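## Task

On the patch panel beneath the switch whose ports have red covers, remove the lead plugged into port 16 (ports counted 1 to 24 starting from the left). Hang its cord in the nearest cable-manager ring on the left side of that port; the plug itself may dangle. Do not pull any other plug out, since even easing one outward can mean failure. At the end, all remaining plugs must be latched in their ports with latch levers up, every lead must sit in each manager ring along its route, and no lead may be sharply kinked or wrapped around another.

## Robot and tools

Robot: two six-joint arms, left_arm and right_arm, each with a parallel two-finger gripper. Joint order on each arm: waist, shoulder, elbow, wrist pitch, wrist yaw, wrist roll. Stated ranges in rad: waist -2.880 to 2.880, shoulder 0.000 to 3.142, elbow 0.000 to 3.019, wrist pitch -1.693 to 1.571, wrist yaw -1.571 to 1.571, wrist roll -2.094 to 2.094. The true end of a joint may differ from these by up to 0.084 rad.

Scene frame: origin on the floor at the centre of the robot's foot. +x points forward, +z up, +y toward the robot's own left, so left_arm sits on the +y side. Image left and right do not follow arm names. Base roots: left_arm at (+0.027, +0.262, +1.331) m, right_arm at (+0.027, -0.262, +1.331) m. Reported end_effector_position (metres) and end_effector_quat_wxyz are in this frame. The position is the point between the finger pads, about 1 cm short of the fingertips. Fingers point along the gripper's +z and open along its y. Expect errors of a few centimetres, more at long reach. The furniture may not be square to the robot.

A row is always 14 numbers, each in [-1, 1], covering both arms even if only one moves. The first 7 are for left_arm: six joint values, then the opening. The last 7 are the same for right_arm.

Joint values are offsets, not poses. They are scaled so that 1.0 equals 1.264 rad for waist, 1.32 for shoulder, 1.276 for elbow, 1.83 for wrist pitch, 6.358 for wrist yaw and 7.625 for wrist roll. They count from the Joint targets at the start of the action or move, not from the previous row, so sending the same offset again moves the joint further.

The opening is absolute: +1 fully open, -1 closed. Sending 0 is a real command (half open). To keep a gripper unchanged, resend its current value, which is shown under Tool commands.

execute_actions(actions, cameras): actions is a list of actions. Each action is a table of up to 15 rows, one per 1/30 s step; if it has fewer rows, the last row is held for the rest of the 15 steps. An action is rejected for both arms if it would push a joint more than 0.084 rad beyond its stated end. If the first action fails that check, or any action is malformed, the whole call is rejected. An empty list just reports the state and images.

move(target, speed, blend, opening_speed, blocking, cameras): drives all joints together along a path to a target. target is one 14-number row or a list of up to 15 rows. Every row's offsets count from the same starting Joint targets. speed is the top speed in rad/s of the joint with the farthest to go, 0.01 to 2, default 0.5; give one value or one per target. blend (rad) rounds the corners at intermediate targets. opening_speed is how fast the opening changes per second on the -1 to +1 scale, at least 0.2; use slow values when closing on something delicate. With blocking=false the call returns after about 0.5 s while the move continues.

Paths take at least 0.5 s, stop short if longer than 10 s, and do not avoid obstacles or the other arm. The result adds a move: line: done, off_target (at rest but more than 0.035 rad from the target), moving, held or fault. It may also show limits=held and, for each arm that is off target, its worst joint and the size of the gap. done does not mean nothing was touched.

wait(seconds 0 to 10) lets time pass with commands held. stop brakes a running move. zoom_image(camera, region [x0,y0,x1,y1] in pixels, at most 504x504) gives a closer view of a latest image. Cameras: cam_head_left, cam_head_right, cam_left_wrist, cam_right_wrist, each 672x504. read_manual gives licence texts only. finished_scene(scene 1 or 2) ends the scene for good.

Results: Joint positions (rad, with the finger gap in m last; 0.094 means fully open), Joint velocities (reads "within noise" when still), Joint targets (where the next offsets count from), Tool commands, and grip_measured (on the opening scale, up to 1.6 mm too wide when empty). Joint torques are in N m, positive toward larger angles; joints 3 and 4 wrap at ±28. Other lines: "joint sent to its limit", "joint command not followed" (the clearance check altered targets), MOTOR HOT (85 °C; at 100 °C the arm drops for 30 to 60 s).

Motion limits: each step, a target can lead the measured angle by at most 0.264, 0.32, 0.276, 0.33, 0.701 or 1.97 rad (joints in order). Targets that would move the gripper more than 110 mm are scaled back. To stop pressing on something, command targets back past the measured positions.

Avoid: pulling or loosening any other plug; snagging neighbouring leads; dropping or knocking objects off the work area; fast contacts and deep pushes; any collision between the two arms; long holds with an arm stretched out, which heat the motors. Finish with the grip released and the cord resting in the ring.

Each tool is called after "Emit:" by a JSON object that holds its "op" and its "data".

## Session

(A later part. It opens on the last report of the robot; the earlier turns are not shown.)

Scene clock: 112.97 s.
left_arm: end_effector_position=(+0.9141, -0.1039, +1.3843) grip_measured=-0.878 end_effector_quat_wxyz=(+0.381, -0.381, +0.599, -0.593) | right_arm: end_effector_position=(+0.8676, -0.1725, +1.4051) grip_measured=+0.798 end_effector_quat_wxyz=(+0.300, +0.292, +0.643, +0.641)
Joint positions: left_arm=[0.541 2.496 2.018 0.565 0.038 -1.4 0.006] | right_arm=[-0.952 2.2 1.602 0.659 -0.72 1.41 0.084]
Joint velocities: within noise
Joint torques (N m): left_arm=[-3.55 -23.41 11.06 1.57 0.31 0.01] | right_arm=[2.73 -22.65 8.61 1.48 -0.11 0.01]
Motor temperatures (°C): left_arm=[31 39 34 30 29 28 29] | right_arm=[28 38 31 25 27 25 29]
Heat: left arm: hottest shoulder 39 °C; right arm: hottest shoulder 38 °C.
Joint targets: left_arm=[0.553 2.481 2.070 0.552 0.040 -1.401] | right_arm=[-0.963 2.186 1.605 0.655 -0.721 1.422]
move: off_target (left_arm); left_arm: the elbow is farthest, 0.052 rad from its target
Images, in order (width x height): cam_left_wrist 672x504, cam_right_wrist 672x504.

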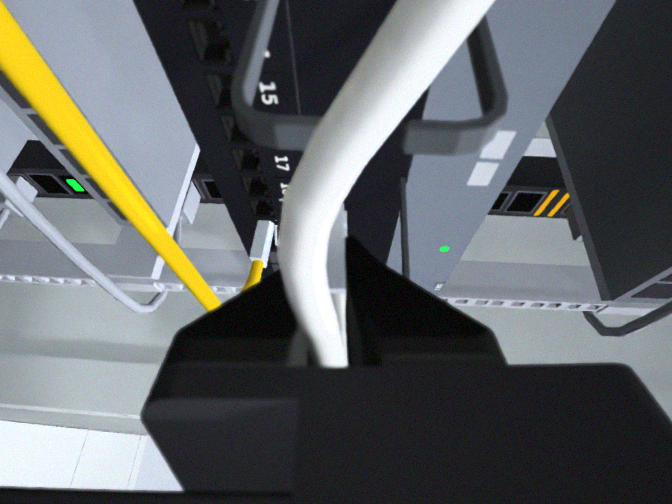

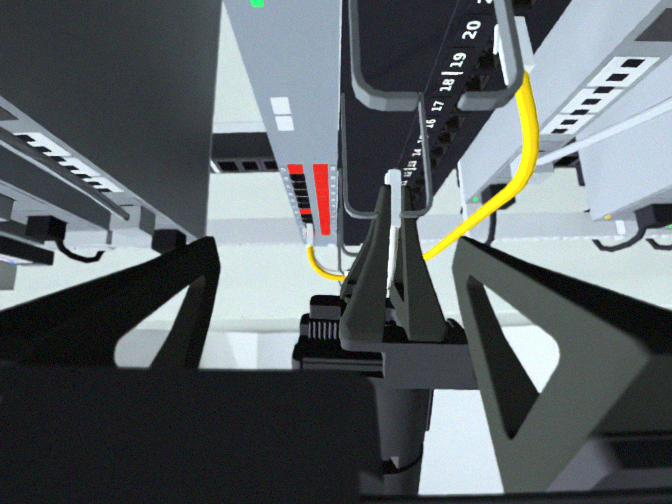

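Emit:
{"op": "move", "data": {"target": [[0,0.0341,0,0,0,0,-1,0,0,0,0,0,0,0.8],[0.0055,0.0606,0.0607,-0.0218,0.0013,0,-1,0,0,0,0,0,0,0.8]], "speed": 0.12, "blend": 0.01, "cameras": ["cam_left_wrist","cam_right_wrist"]}}

Emit:
{"op": "zoom_image", "data": {"camera": "cam_right_wrist", "region": [320, 150, 460, 330]}}

Emit:
{"op": "zoom_image", "data": {"camera": "cam_left_wrist", "region": [240, 0, 600, 300]}}

Scene clock: 115.03 s.
left_arm: end_effector_position=(+0.9271, -0.1059, +1.3850) grip_measured=-0.878 end_effector_quat_wxyz=(+0.380, -0.380, +0.599, -0.594) | right_arm: end_effector_position=(+0.8676, -0.1725, +1.4051) grip_measured=+0.798 end_effector_quat_wxyz=(+0.300, +0.292, +0.643, +0.641)
Joint positions: left_arm=[0.546 2.53 2.093 0.525 0.046 -1.4 0.006] | right_arm=[-0.952 2.2 1.602 0.659 -0.72 1.41 0.084]
Joint velocities: within noise
Joint torques (N m): left_arm=[-3.66 -18.9 11.32 1.5 0.28 -0.04] | right_arm=[2.73 -22.71 8.62 1.54 -0.14 -0.01]
Motor temperatures (°C): left_arm=[31 39 34 30 29 28 29] | right_arm=[28 38 31 25 27 25 29]
Heat: left arm: hottest shoulder 39 °C; right arm: hottest shoulder 38 °C.
Joint targets: left_arm=[0.561 2.561 2.147 0.512 0.048 -1.401] | right_arm=[-0.963 2.186 1.605 0.655 -0.721 1.422]
move: off_target (left_arm); left_arm: the elbow is farthest, 0.054 rad from its target
Images, in order (width x height): cam_left_wrist 672x504, cam_right_wrist 672x504.

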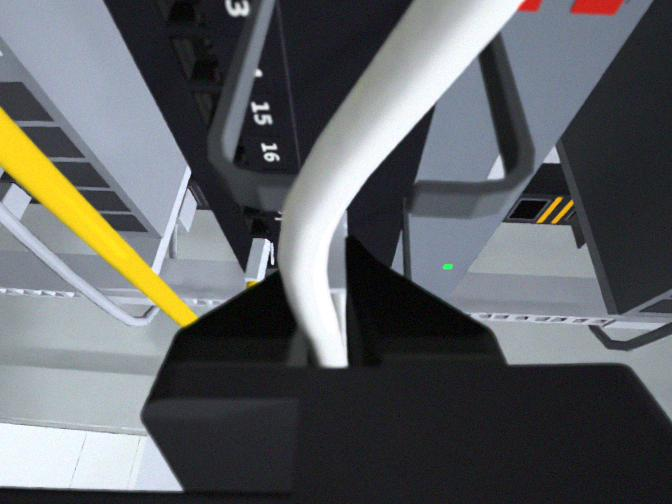

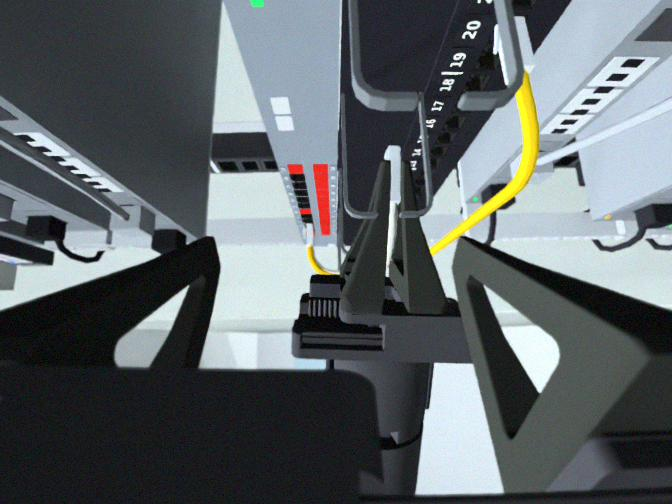

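Scaled by 2.800 from the camera's 672x504 image, which has a finer 960x720 frame.

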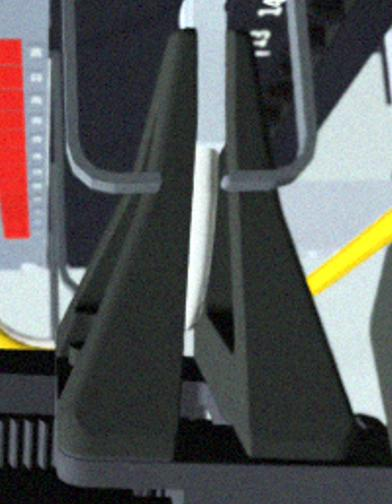

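Scaled by 1.400 from the camera's 672x504 image, which has a finer 960x720 frame.

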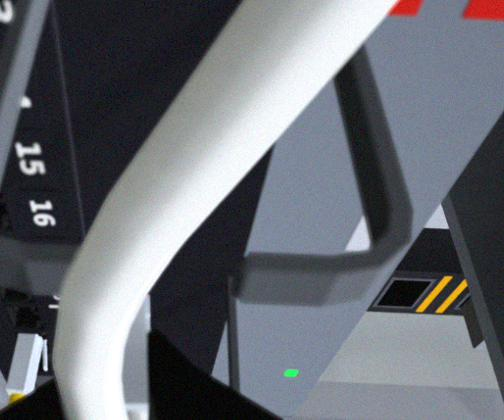

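Emit:
{"op": "move", "data": {"target": [0.0051,0.0159,0.0448,-0.015,0.0011,0,-1,0,0,0,0,0,0,0.8], "speed": 0.1, "cameras": ["cam_left_wrist","cam_right_wrist"]}}

Emit:
{"op": "zoom_image", "data": {"camera": "cam_right_wrist", "region": [320, 150, 460, 330]}}

Emit:
{"op": "zoom_image", "data": {"camera": "cam_left_wrist", "region": [240, 0, 600, 300]}}

Scene clock: 116.67 s.
left_arm: end_effector_position=(+0.9376, -0.1051, +1.3921) grip_measured=-0.878 end_effector_quat_wxyz=(+0.382, -0.378, +0.596, -0.597) | right_arm: end_effector_position=(+0.8676, -0.1725, +1.4051) grip_measured=+0.798 end_effector_quat_wxyz=(+0.300, +0.292, +0.643, +0.641)
Joint positions: left_arm=[0.551 2.549 2.15 0.498 0.053 -1.4 0.006] | right_arm=[-0.952 2.2 1.602 0.659 -0.72 1.41 0.084]
Joint velocities: within noise
Joint torques (N m): left_arm=[-3.78 -19.96 11.45 1.52 0.31 -0.04] | right_arm=[2.96 -22.77 8.58 1.51 -0.12 0.01]
Motor temperatures (°C): left_arm=[31 39 34 30 29 28 29] | right_arm=[28 38 31 25 27 25 29]
Heat: left arm: hottest shoulder 39 °C; right arm: hottest shoulder 38 °C.
Joint targets: left_arm=[0.567 2.582 2.204 0.485 0.055 -1.401] | right_arm=[-0.963 2.186 1.605 0.655 -0.721 1.422]
move: off_target (left_arm); left_arm: the elbow is farthest, 0.054 rad from its target
Images, in order (width x height): cam_left_wrist 672x504, cam_right_wrist 672x504.

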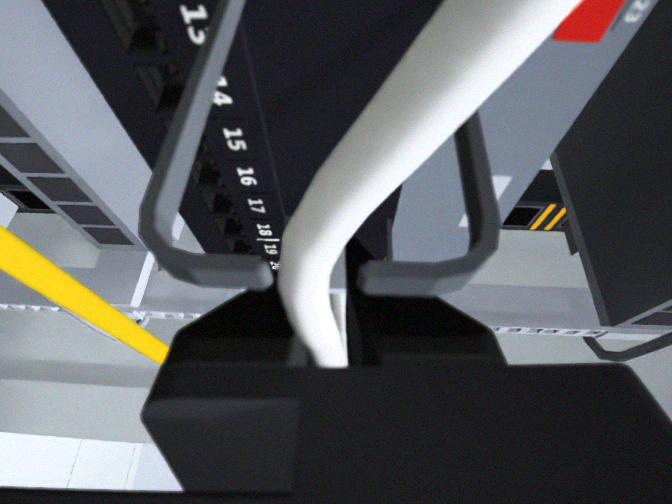

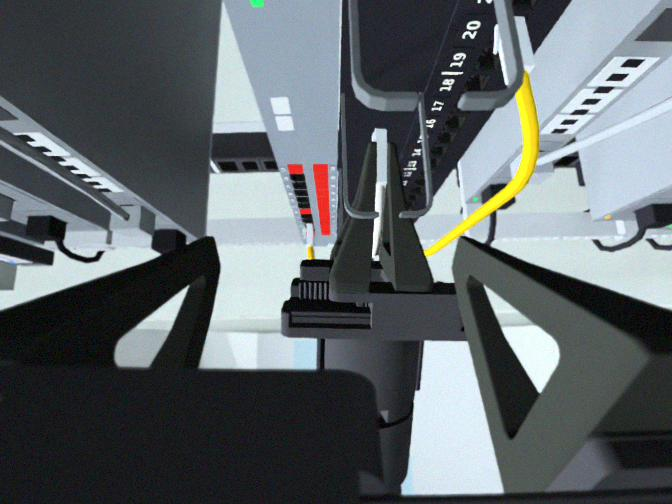

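Scaled by 2.800 from the camera's 672x504 image, which has a finer 960x720 frame.

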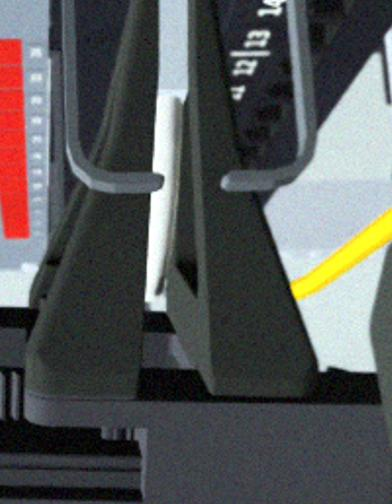

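Scaled by 1.400 from the camera's 672x504 image, which has a finer 960x720 frame.

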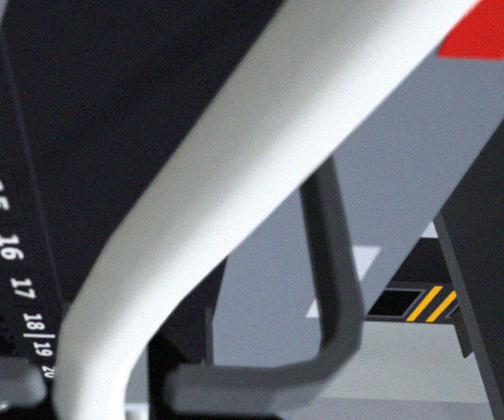

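Emit:
{"op": "zoom_image", "data": {"camera": "cam_right_wrist", "region": [350, 180, 410, 260]}}

Scaled by 6.300 from the camera's 672x504 image, which has a finer 960x720 frame.

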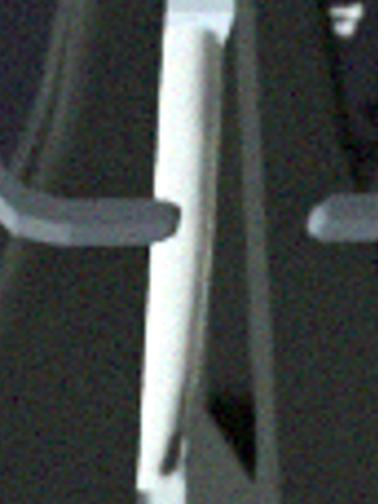

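Emit:
{"op": "move", "data": {"target": [0.0032,0.0155,0.0196,-0.0066,0.0005,0,-1,0,0,0,0,0,0,0.8], "speed": 0.1, "cameras": ["cam_left_wrist","cam_right_wrist"]}}

Emit:
{"op": "zoom_image", "data": {"camera": "cam_left_wrist", "region": [200, 0, 560, 360]}}

Scene clock: 118.87 s.
left_arm: end_effector_position=(+0.9418, -0.1051, +1.3891) grip_measured=-0.878 end_effector_quat_wxyz=(+0.382, -0.377, +0.596, -0.597) | right_arm: end_effector_position=(+0.8676, -0.1725, +1.4051) grip_measured=+0.798 end_effector_quat_wxyz=(+0.300, +0.292, +0.643, +0.641)
Joint positions: left_arm=[0.553 2.567 2.178 0.487 0.057 -1.4 0.006] | right_arm=[-0.952 2.2 1.602 0.659 -0.72 1.41 0.084]
Joint velocities: within noise
Joint torques (N m): left_arm=[-3.14 -19.31 11.4 1.35 0.33 0.02] | right_arm=[2.55 -22.77 8.58 1.47 -0.1 0.02]
Motor temperatures (°C): left_arm=[31 39 35 30 29 28 29] | right_arm=[28 38 31 25 27 25 29]
Heat: left arm: hottest shoulder 39 °C; right arm: hottest shoulder 38 °C.
Joint targets: left_arm=[0.571 2.603 2.229 0.472 0.058 -1.401] | right_arm=[-0.963 2.186 1.605 0.655 -0.721 1.422]
move: off_target (left_arm); left_arm: the elbow is farthest, 0.051 rad from its target
Images, in order (width x height): cam_left_wrist 672x504, cam_right_wrist 672x504.

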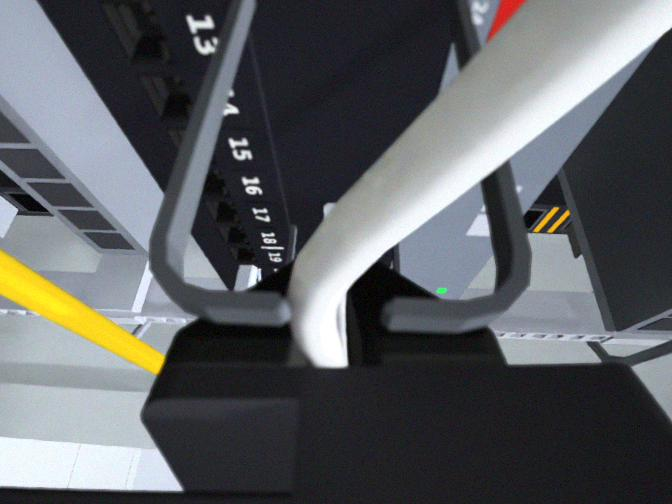

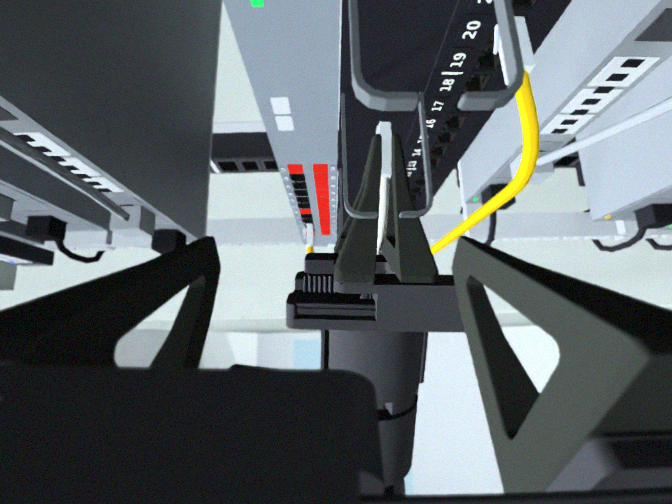

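Scaled by 1.400 from the camera's 672x504 image, which has a finer 960x720 frame.

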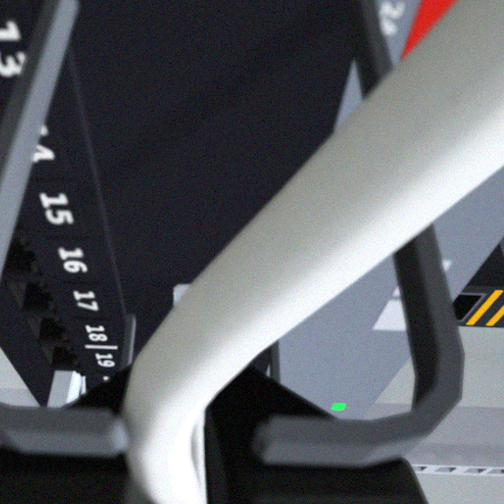

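Emit:
{"op": "execute_actions", "data": {"actions": []}}

Scene clock: 120.57 s.
left_arm: end_effector_position=(+0.9420, -0.1051, +1.3895) grip_measured=-0.878 end_effector_quat_wxyz=(+0.382, -0.377, +0.596, -0.597) | right_arm: end_effector_position=(+0.8676, -0.1725, +1.4051) grip_measured=+0.798 end_effector_quat_wxyz=(+0.300, +0.292, +0.643, +0.641)
Joint positions: left_arm=[0.553 2.567 2.179 0.487 0.057 -1.4 0.006] | right_arm=[-0.952 2.2 1.602 0.659 -0.72 1.41 0.084]
Joint velocities: within noise
Joint torques (N m): left_arm=[-3.31 -19.96 11.36 1.42 0.34 0.02] | right_arm=[2.43 -22.71 8.59 1.46 -0.11 -0.01]
Motor temperatures (°C): left_arm=[31 39 35 30 29 28 29] | right_arm=[28 38 31 25 27 25 29]
Heat: left arm: hottest shoulder 39 °C; right arm: hottest shoulder 38 °C.
Joint targets: left_arm=[0.571 2.602 2.229 0.473 0.058 -1.401] | right_arm=[-0.963 2.186 1.605 0.655 -0.721 1.422]
Tool commands: left_gripper/opening=-1.0 right_gripper/opening=+0.8

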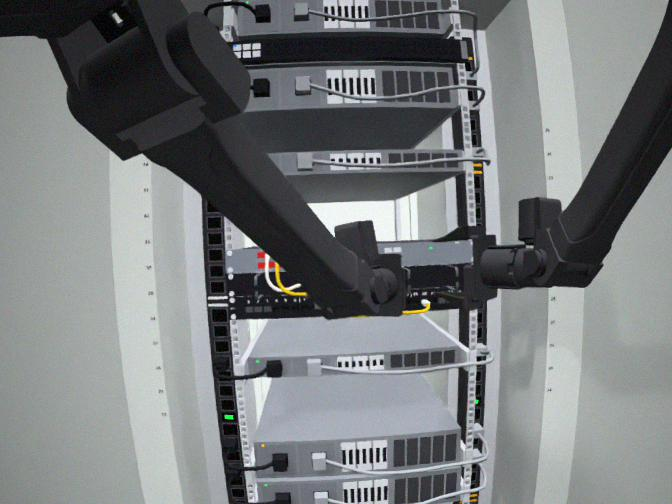

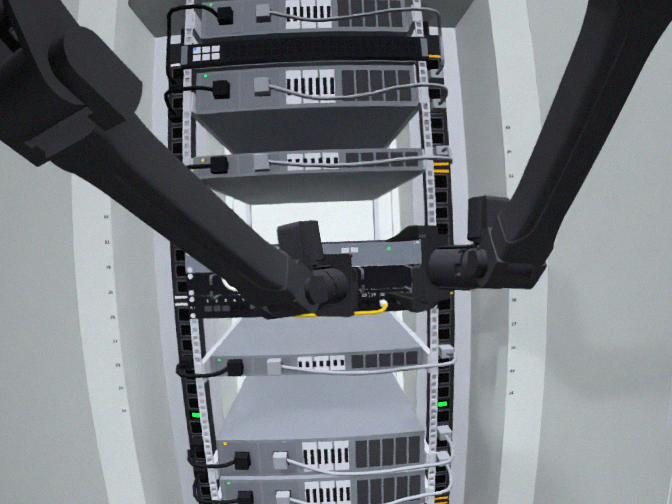

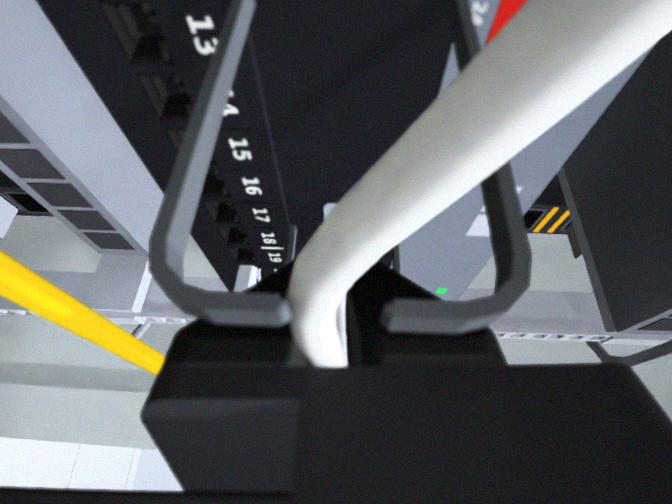

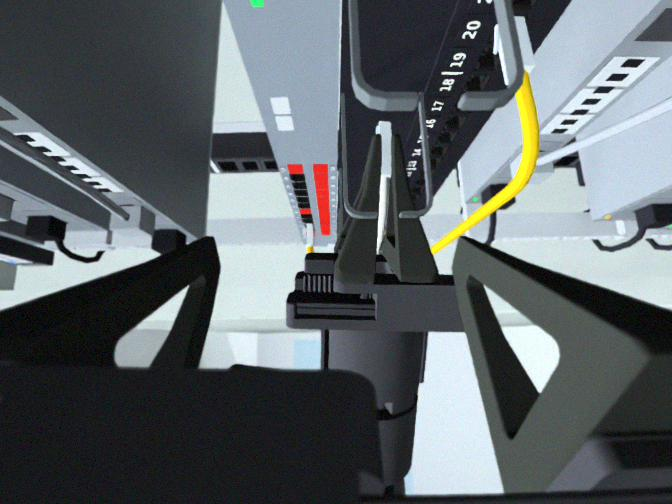

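Emit:
{"op": "move", "data": {"target": [0, 0.0234, 0.0177, 0.0045, 0, 0, -1, 0, 0, 0, 0, 0, 0, 0.8], "speed": 0.05, "cameras": ["cam_left_wrist","cam_right_wrist"]}}

Scene clock: 123.70 s.
left_arm: end_effector_position=(+0.9436, -0.1063, +1.3727) grip_measured=-0.878 end_effector_quat_wxyz=(+0.381, -0.379, +0.598, -0.594) | right_arm: end_effector_position=(+0.8676, -0.1725, +1.4051) grip_measured=+0.798 end_effector_quat_wxyz=(+0.300, +0.292, +0.643, +0.641)
Joint positions: left_arm=[0.555 2.599 2.203 0.487 0.057 -1.4 0.006] | right_arm=[-0.952 2.2 1.602 0.659 -0.72 1.41 0.084]
Joint velocities: within noise
Joint torques (N m): left_arm=[-3.6 -20.01 11.02 1.73 0.32 -0.03] | right_arm=[2.61 -22.65 8.66 1.47 -0.12 0.01]
Motor temperatures (°C): left_arm=[31 39 35 29 29 28 29] | right_arm=[28 38 31 25 27 25 29]
Heat: left arm: hottest shoulder 39 °C; right arm: hottest shoulder 38 °C.
Joint targets: left_arm=[0.571 2.633 2.252 0.481 0.058 -1.401] | right_arm=[-0.963 2.186 1.605 0.655 -0.721 1.422]
move: off_target (left_arm); left_arm: the elbow is farthest, 0.049 rad from its target
Images, in order (width x height): cam_left_wrist 672x504, cam_right_wrist 672x504.

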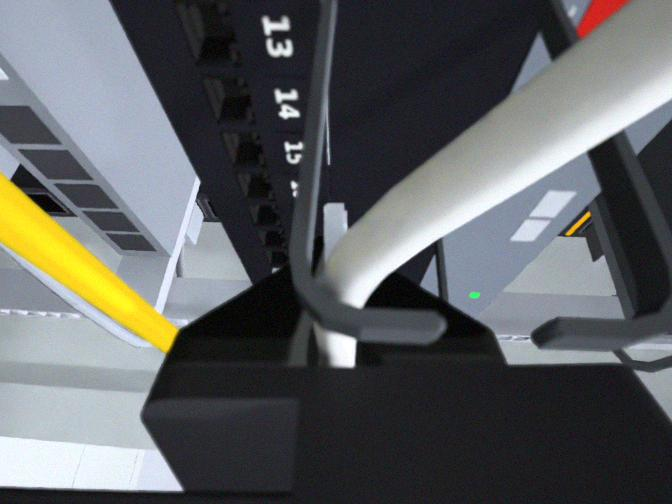

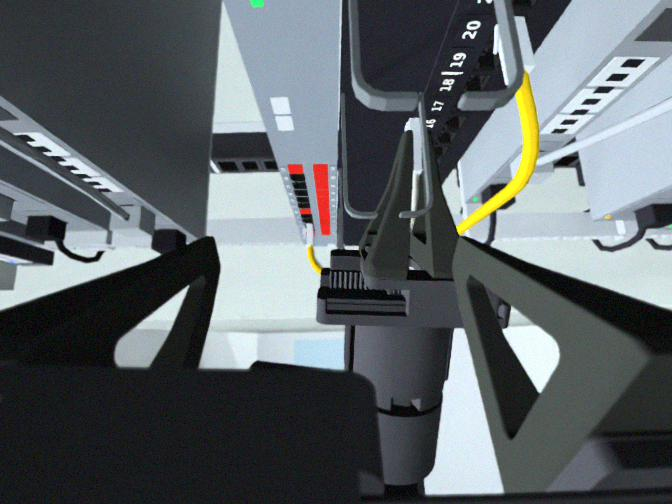

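Emit:
{"op": "move", "data": {"target": [0, 0, 0, 0, 0, 0, -0.55, 0, 0, 0, 0, 0, 0, 0.8], "opening_speed": 0.3}}

Scene clock: 125.83 s.
left_arm: end_effector_position=(+0.9447, -0.1036, +1.3722) grip_measured=-0.554 end_effector_quat_wxyz=(+0.382, -0.380, +0.598, -0.594) | right_arm: end_effector_position=(+0.8676, -0.1725, +1.4051) grip_measured=+0.798 end_effector_quat_wxyz=(+0.300, +0.292, +0.643, +0.641)
Joint positions: left_arm=[0.559 2.599 2.203 0.487 0.057 -1.4 0.021] | right_arm=[-0.952 2.2 1.602 0.659 -0.72 1.41 0.084]
Joint velocities: within noise
Joint torques (N m): left_arm=[-3.43 -19.6 11.17 1.76 0.35 -0.05] | right_arm=[2.73 -22.48 8.59 1.44 -0.12 0.02]
Motor temperatures (°C): left_arm=[31 38 36 29 29 28 29] | right_arm=[28 38 31 25 27 25 29]
Heat: left arm: hottest shoulder 38 °C; right arm: hottest shoulder 38 °C.
Joint targets: left_arm=[0.571 2.633 2.252 0.481 0.058 -1.401] | right_arm=[-0.963 2.186 1.605 0.655 -0.721 1.422]
move: off_target (left_arm); left_arm: the elbow is farthest, 0.049 rad from its target

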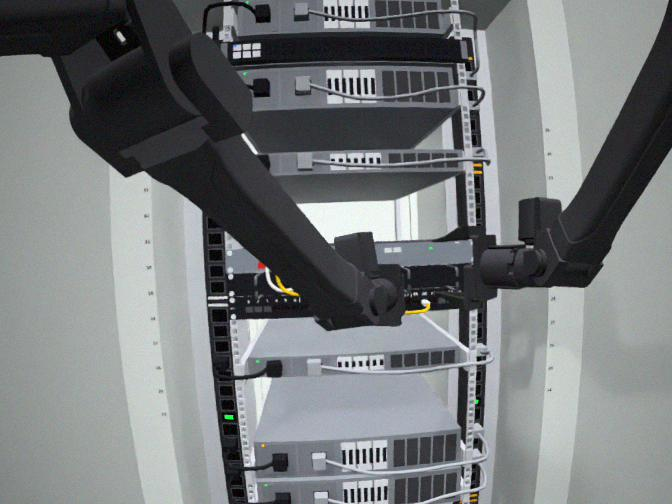

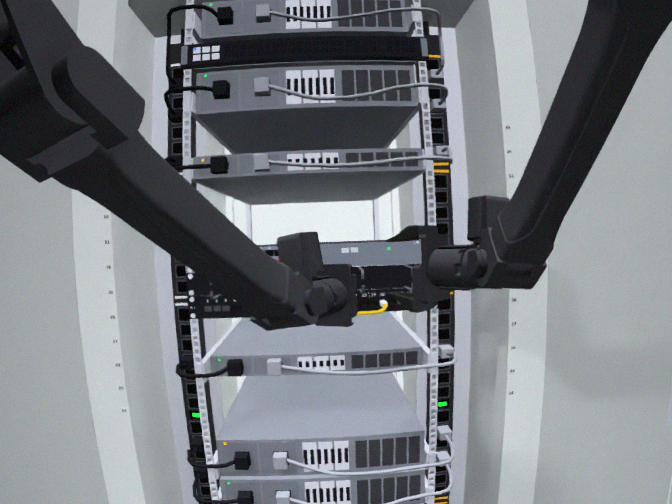

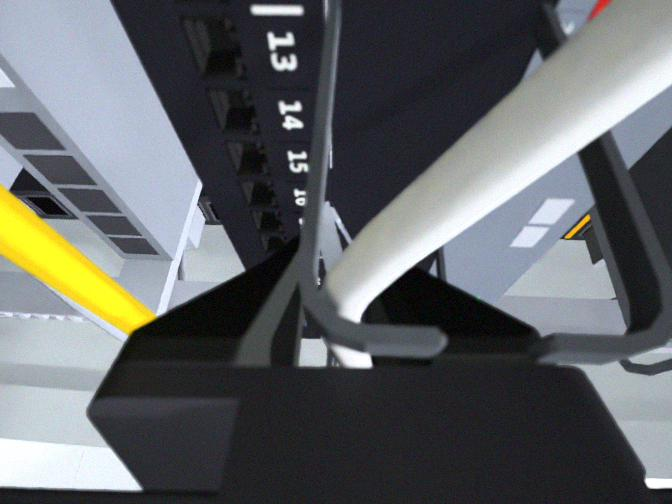

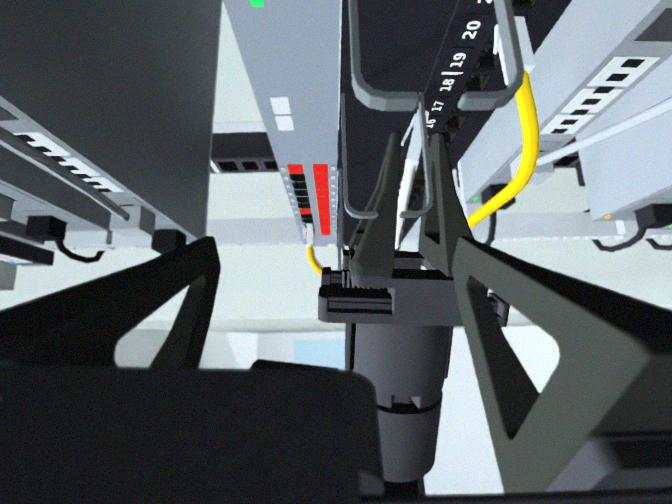

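Emit:
{"op": "zoom_image", "data": {"camera": "cam_right_wrist", "region": [320, 80, 500, 280]}}

Emit:
{"op": "zoom_image", "data": {"camera": "cam_left_wrist", "region": [220, 160, 500, 380]}}

Scaled by 2.520 from the camera's 672x504 image, which has a finer 960x720 frame.

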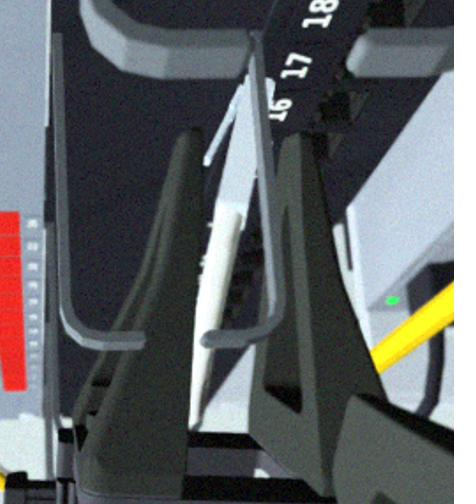

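Scaled by 1.800 from the camera's 672x504 image, which has a finer 960x720 frame.

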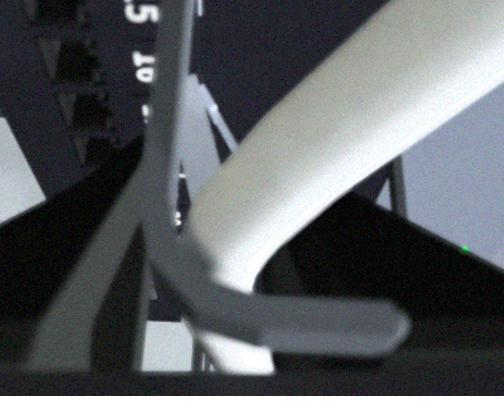

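Emit:
{"op": "move", "data": {"target": [[-0.0150, -0.0356, -0.0447, 0.0109, -0.0008, 0, -0.5, 0, 0, 0, 0, 0, 0, 0.8],[-0.0134, -0.1030, -0.1920, 0.0650, -0.0005, 0, -0.5, 0, 0, 0, 0, 0, 0, 0.8],[-0.0111, -0.1583, -0.3150, 0.1109, 0, 0, -0.5, 0, 0, 0, 0, 0, 0, 0.8]], "speed": 0.15, "blend": [0.01, 0.02, 0]}}

Scene clock: 131.30 s.
left_arm: end_effector_position=(+0.8888, -0.0820, +1.3697) grip_measured=-0.503 end_effector_quat_wxyz=(+0.379, -0.381, +0.601, -0.591) | right_arm: end_effector_position=(+0.8676, -0.1725, +1.4051) grip_measured=+0.798 end_effector_quat_wxyz=(+0.300, +0.292, +0.643, +0.641)
Joint positions: left_arm=[0.559 2.438 1.858 0.662 0.057 -1.4 0.023] | right_arm=[-0.952 2.2 1.602 0.659 -0.72 1.41 0.084]
Joint velocities: within noise
Joint torques (N m): left_arm=[-4.66 -22.12 6.3 2.71 0.28 -0.04] | right_arm=[3.02 -22.71 8.66 1.5 -0.12 0.01]
Motor temperatures (°C): left_arm=[31 38 36 30 29 28 29] | right_arm=[28 38 31 25 27 25 29]
Heat: left arm: hottest shoulder 38 °C; right arm: hottest shoulder 38 °C.
Joint targets: left_arm=[0.557 2.425 1.850 0.683 0.059 -1.401] | right_arm=[-0.963 2.186 1.605 0.655 -0.721 1.422]
move: done; blend cut to 0 rad at target 1

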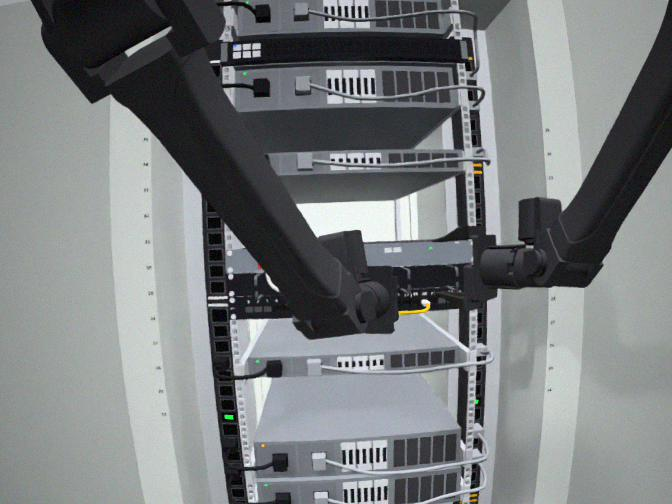

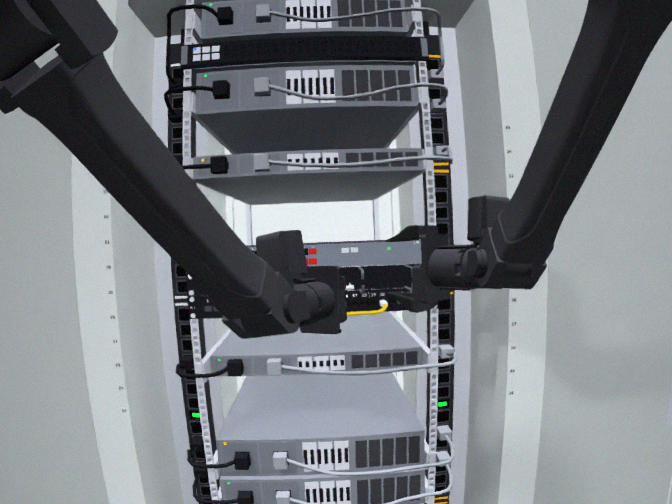

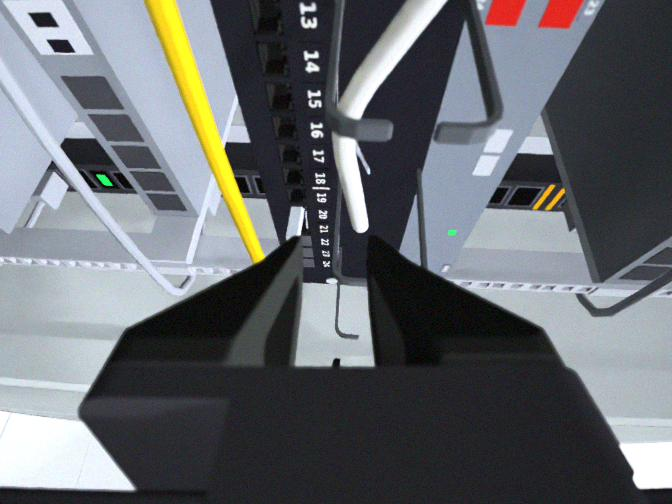

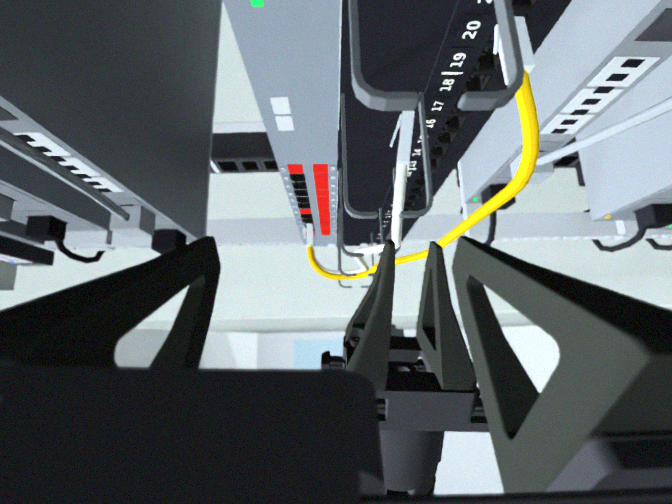

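Emit:
{"op": "zoom_image", "data": {"camera": "cam_right_wrist", "region": [290, 80, 500, 320]}}

Emit:
{"op": "zoom_image", "data": {"camera": "cam_left_wrist", "region": [220, 0, 540, 360]}}

Scaled by 2.100 from the camera's 672x504 image, which has a finer 960x720 frame.

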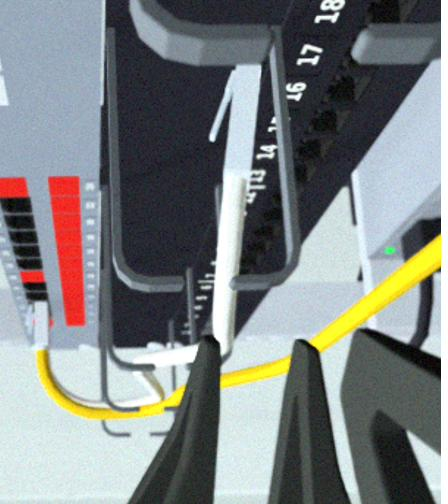

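Scaled by 1.400 from the camera's 672x504 image, which has a finer 960x720 frame.

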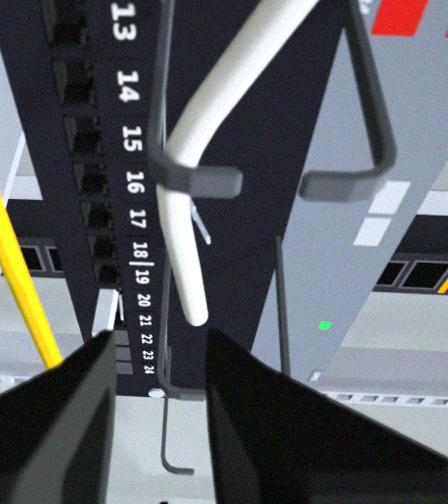

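Emit:
{"op": "move", "data": {"target": [0.0032, -0.0932, -0.2101, 0.0803, 0.0008, 0, -0.5, 0, 0, 0, 0, 0, 0, 0.8], "speed": 0.3}}

Scene clock: 133.27 s.
left_arm: end_effector_position=(+0.8330, -0.0602, +1.3726) grip_measured=-0.503 end_effector_quat_wxyz=(+0.379, -0.380, +0.601, -0.593) | right_arm: end_effector_position=(+0.8676, -0.1725, +1.4051) grip_measured=+0.798 end_effector_quat_wxyz=(+0.300, +0.292, +0.643, +0.641)
Joint positions: left_arm=[0.559 2.314 1.59 0.808 0.06 -1.4 0.023] | right_arm=[-0.952 2.2 1.602 0.659 -0.72 1.41 0.084]
Joint velocities: within noise
Joint torques (N m): left_arm=[-3.55 -19.78 5.63 3 0.45 -0.02] | right_arm=[2.61 -22.71 8.68 1.52 -0.11 0.01]
Motor temperatures (°C): left_arm=[31 39 36 30 29 28 29] | right_arm=[28 38 31 25 27 25 29]
Heat: left arm: hottest shoulder 39 °C; right arm: hottest shoulder 38 °C.
Joint targets: left_arm=[0.561 2.301 1.582 0.830 0.064 -1.401] | right_arm=[-0.963 2.186 1.605 0.655 -0.721 1.422]
move: done

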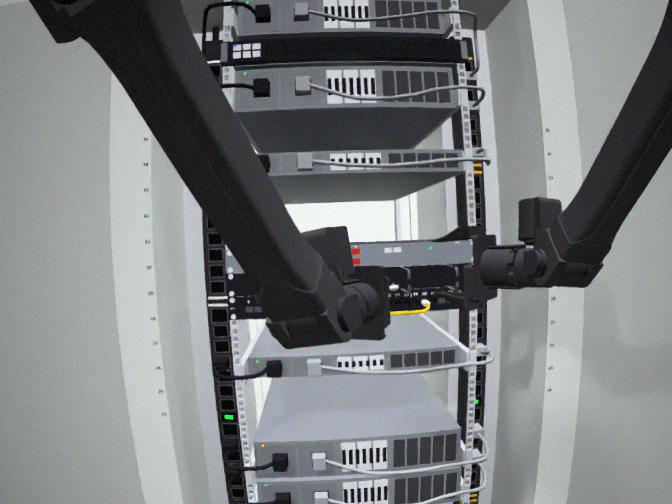

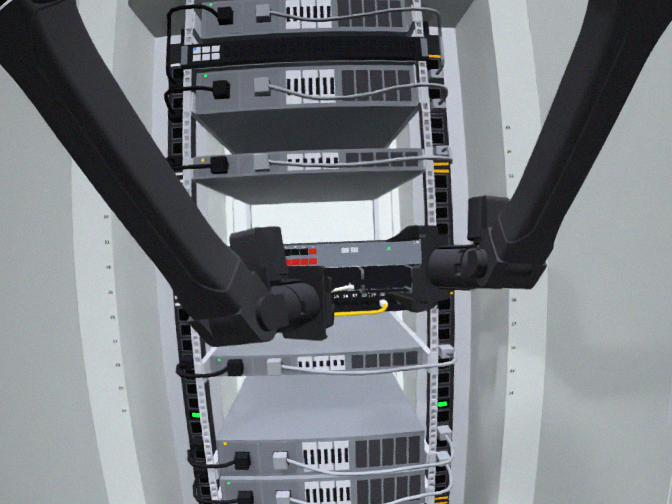

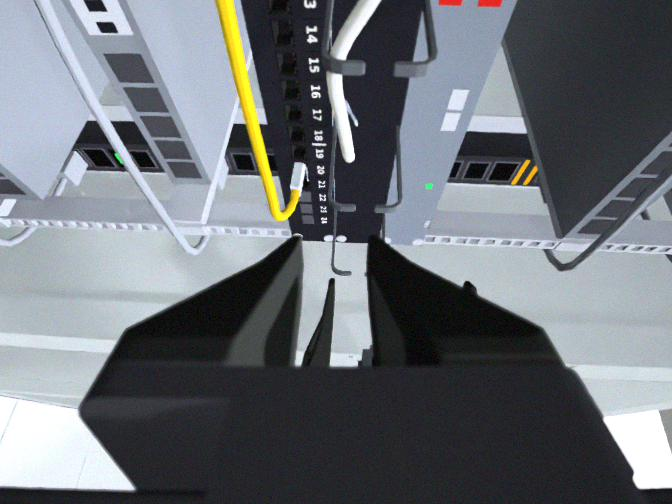

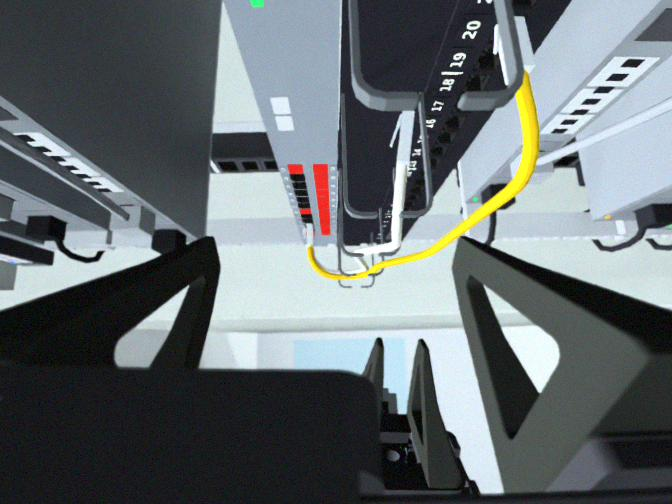

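Emit:
{"op": "zoom_image", "data": {"camera": "cam_left_wrist", "region": [200, 0, 480, 290]}}

Emit:
{"op": "zoom_image", "data": {"camera": "cam_right_wrist", "region": [290, 80, 540, 320]}}

Emit:
{"op": "zoom_image", "data": {"camera": "cam_head_right", "region": [260, 220, 480, 350]}}

Scaled by 1.738 from the camera's 672x504 image, which has a finer 960x720 frame.

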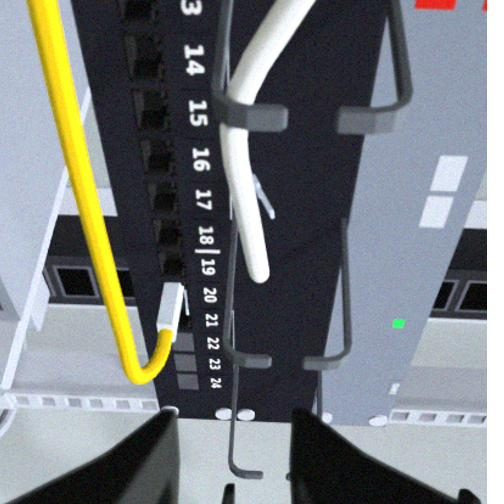

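Scaled by 2.016 from the camera's 672x504 image, which has a finer 960x720 frame.

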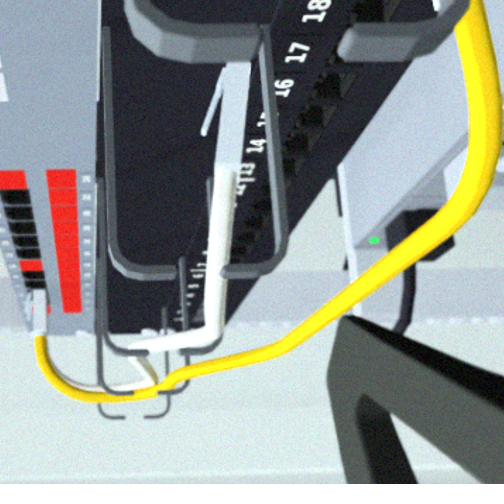

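Scaled by 2.291 from the camera's 672x504 image, which has a finer 960x720 frame.

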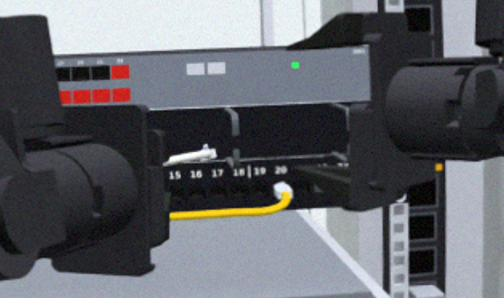

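Emit:
{"op": "move", "data": {"target": [0.05, -0.15, -0.3, 0.12, 0, 0, -0.5, 0, 0, 0, 0, 0, 0, 0.8], "speed": 0.4}}

Scene clock: 135.67 s.
left_arm: end_effector_position=(+0.7547, +0.0205, +1.3932) grip_measured=-0.503 end_effector_quat_wxyz=(+0.404, -0.390, +0.583, -0.587) | right_arm: end_effector_position=(+0.8676, -0.1725, +1.4051) grip_measured=+0.798 end_effector_quat_wxyz=(+0.300, +0.292, +0.643, +0.641)
Joint positions: left_arm=[0.615 2.115 1.207 1.028 0.061 -1.4 0.023] | right_arm=[-0.952 2.2 1.602 0.659 -0.72 1.41 0.084]
Joint velocities: left_arm=[-0.024 -0.015 -0.051 0.007 0.022 -0.051 0.001] | right_arm=[within noise]
Joint torques (N m): left_arm=[-2.14 -16.56 4.51 2.78 0.4 -0.05] | right_arm=[2.9 -22.77 8.65 1.48 -0.13 0.02]
Motor temperatures (°C): left_arm=[31 39 36 30 29 28 29] | right_arm=[28 38 31 25 27 25 29]
Heat: left arm: hottest shoulder 39 °C; right arm: hottest shoulder 38 °C.
Joint targets: left_arm=[0.624 2.103 1.199 1.050 0.064 -1.401] | right_arm=[-0.963 2.186 1.605 0.655 -0.721 1.422]
move: done

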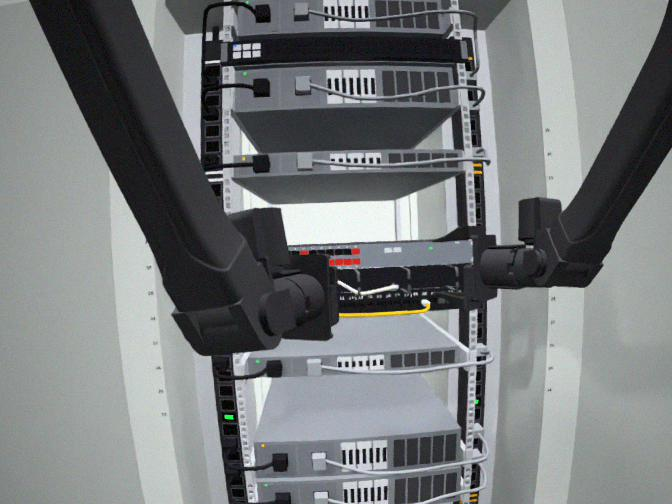

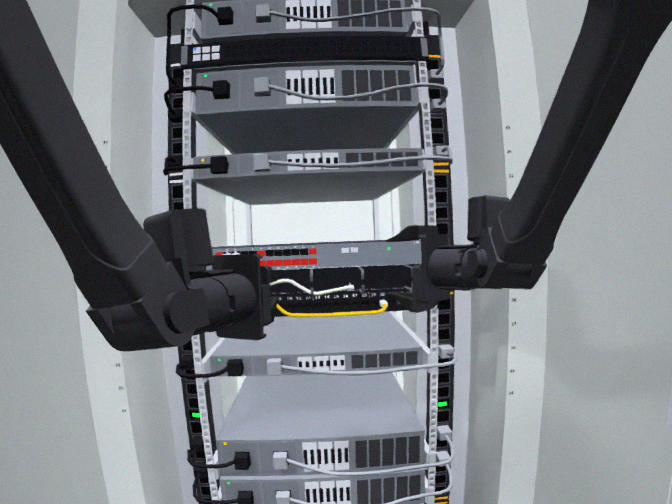

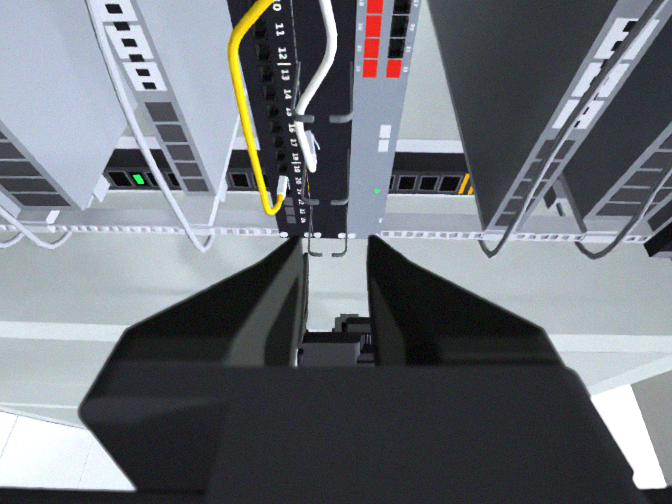

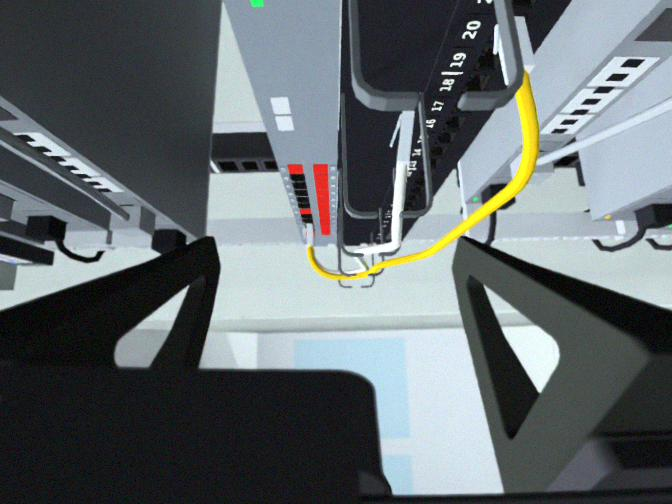

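Emit:
{"op": "zoom_image", "data": {"camera": "cam_head_right", "region": [200, 220, 430, 340]}}

Emit:
{"op": "zoom_image", "data": {"camera": "cam_left_wrist", "region": [200, 0, 420, 260]}}

Scaled by 2.191 from the camera's 672x504 image, which has a finer 960x720 frame.

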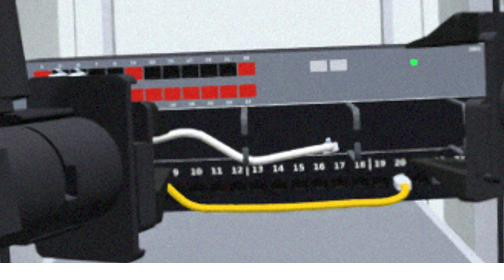

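Scaled by 1.938 from the camera's 672x504 image, which has a finer 960x720 frame.

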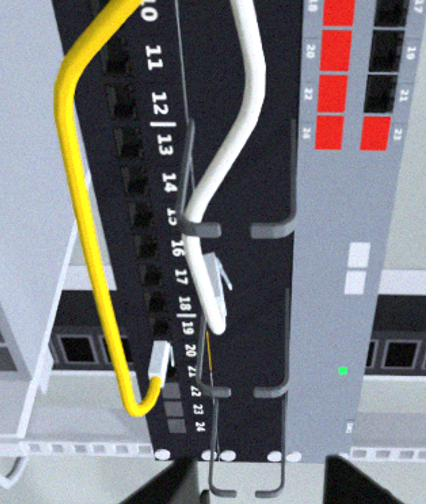

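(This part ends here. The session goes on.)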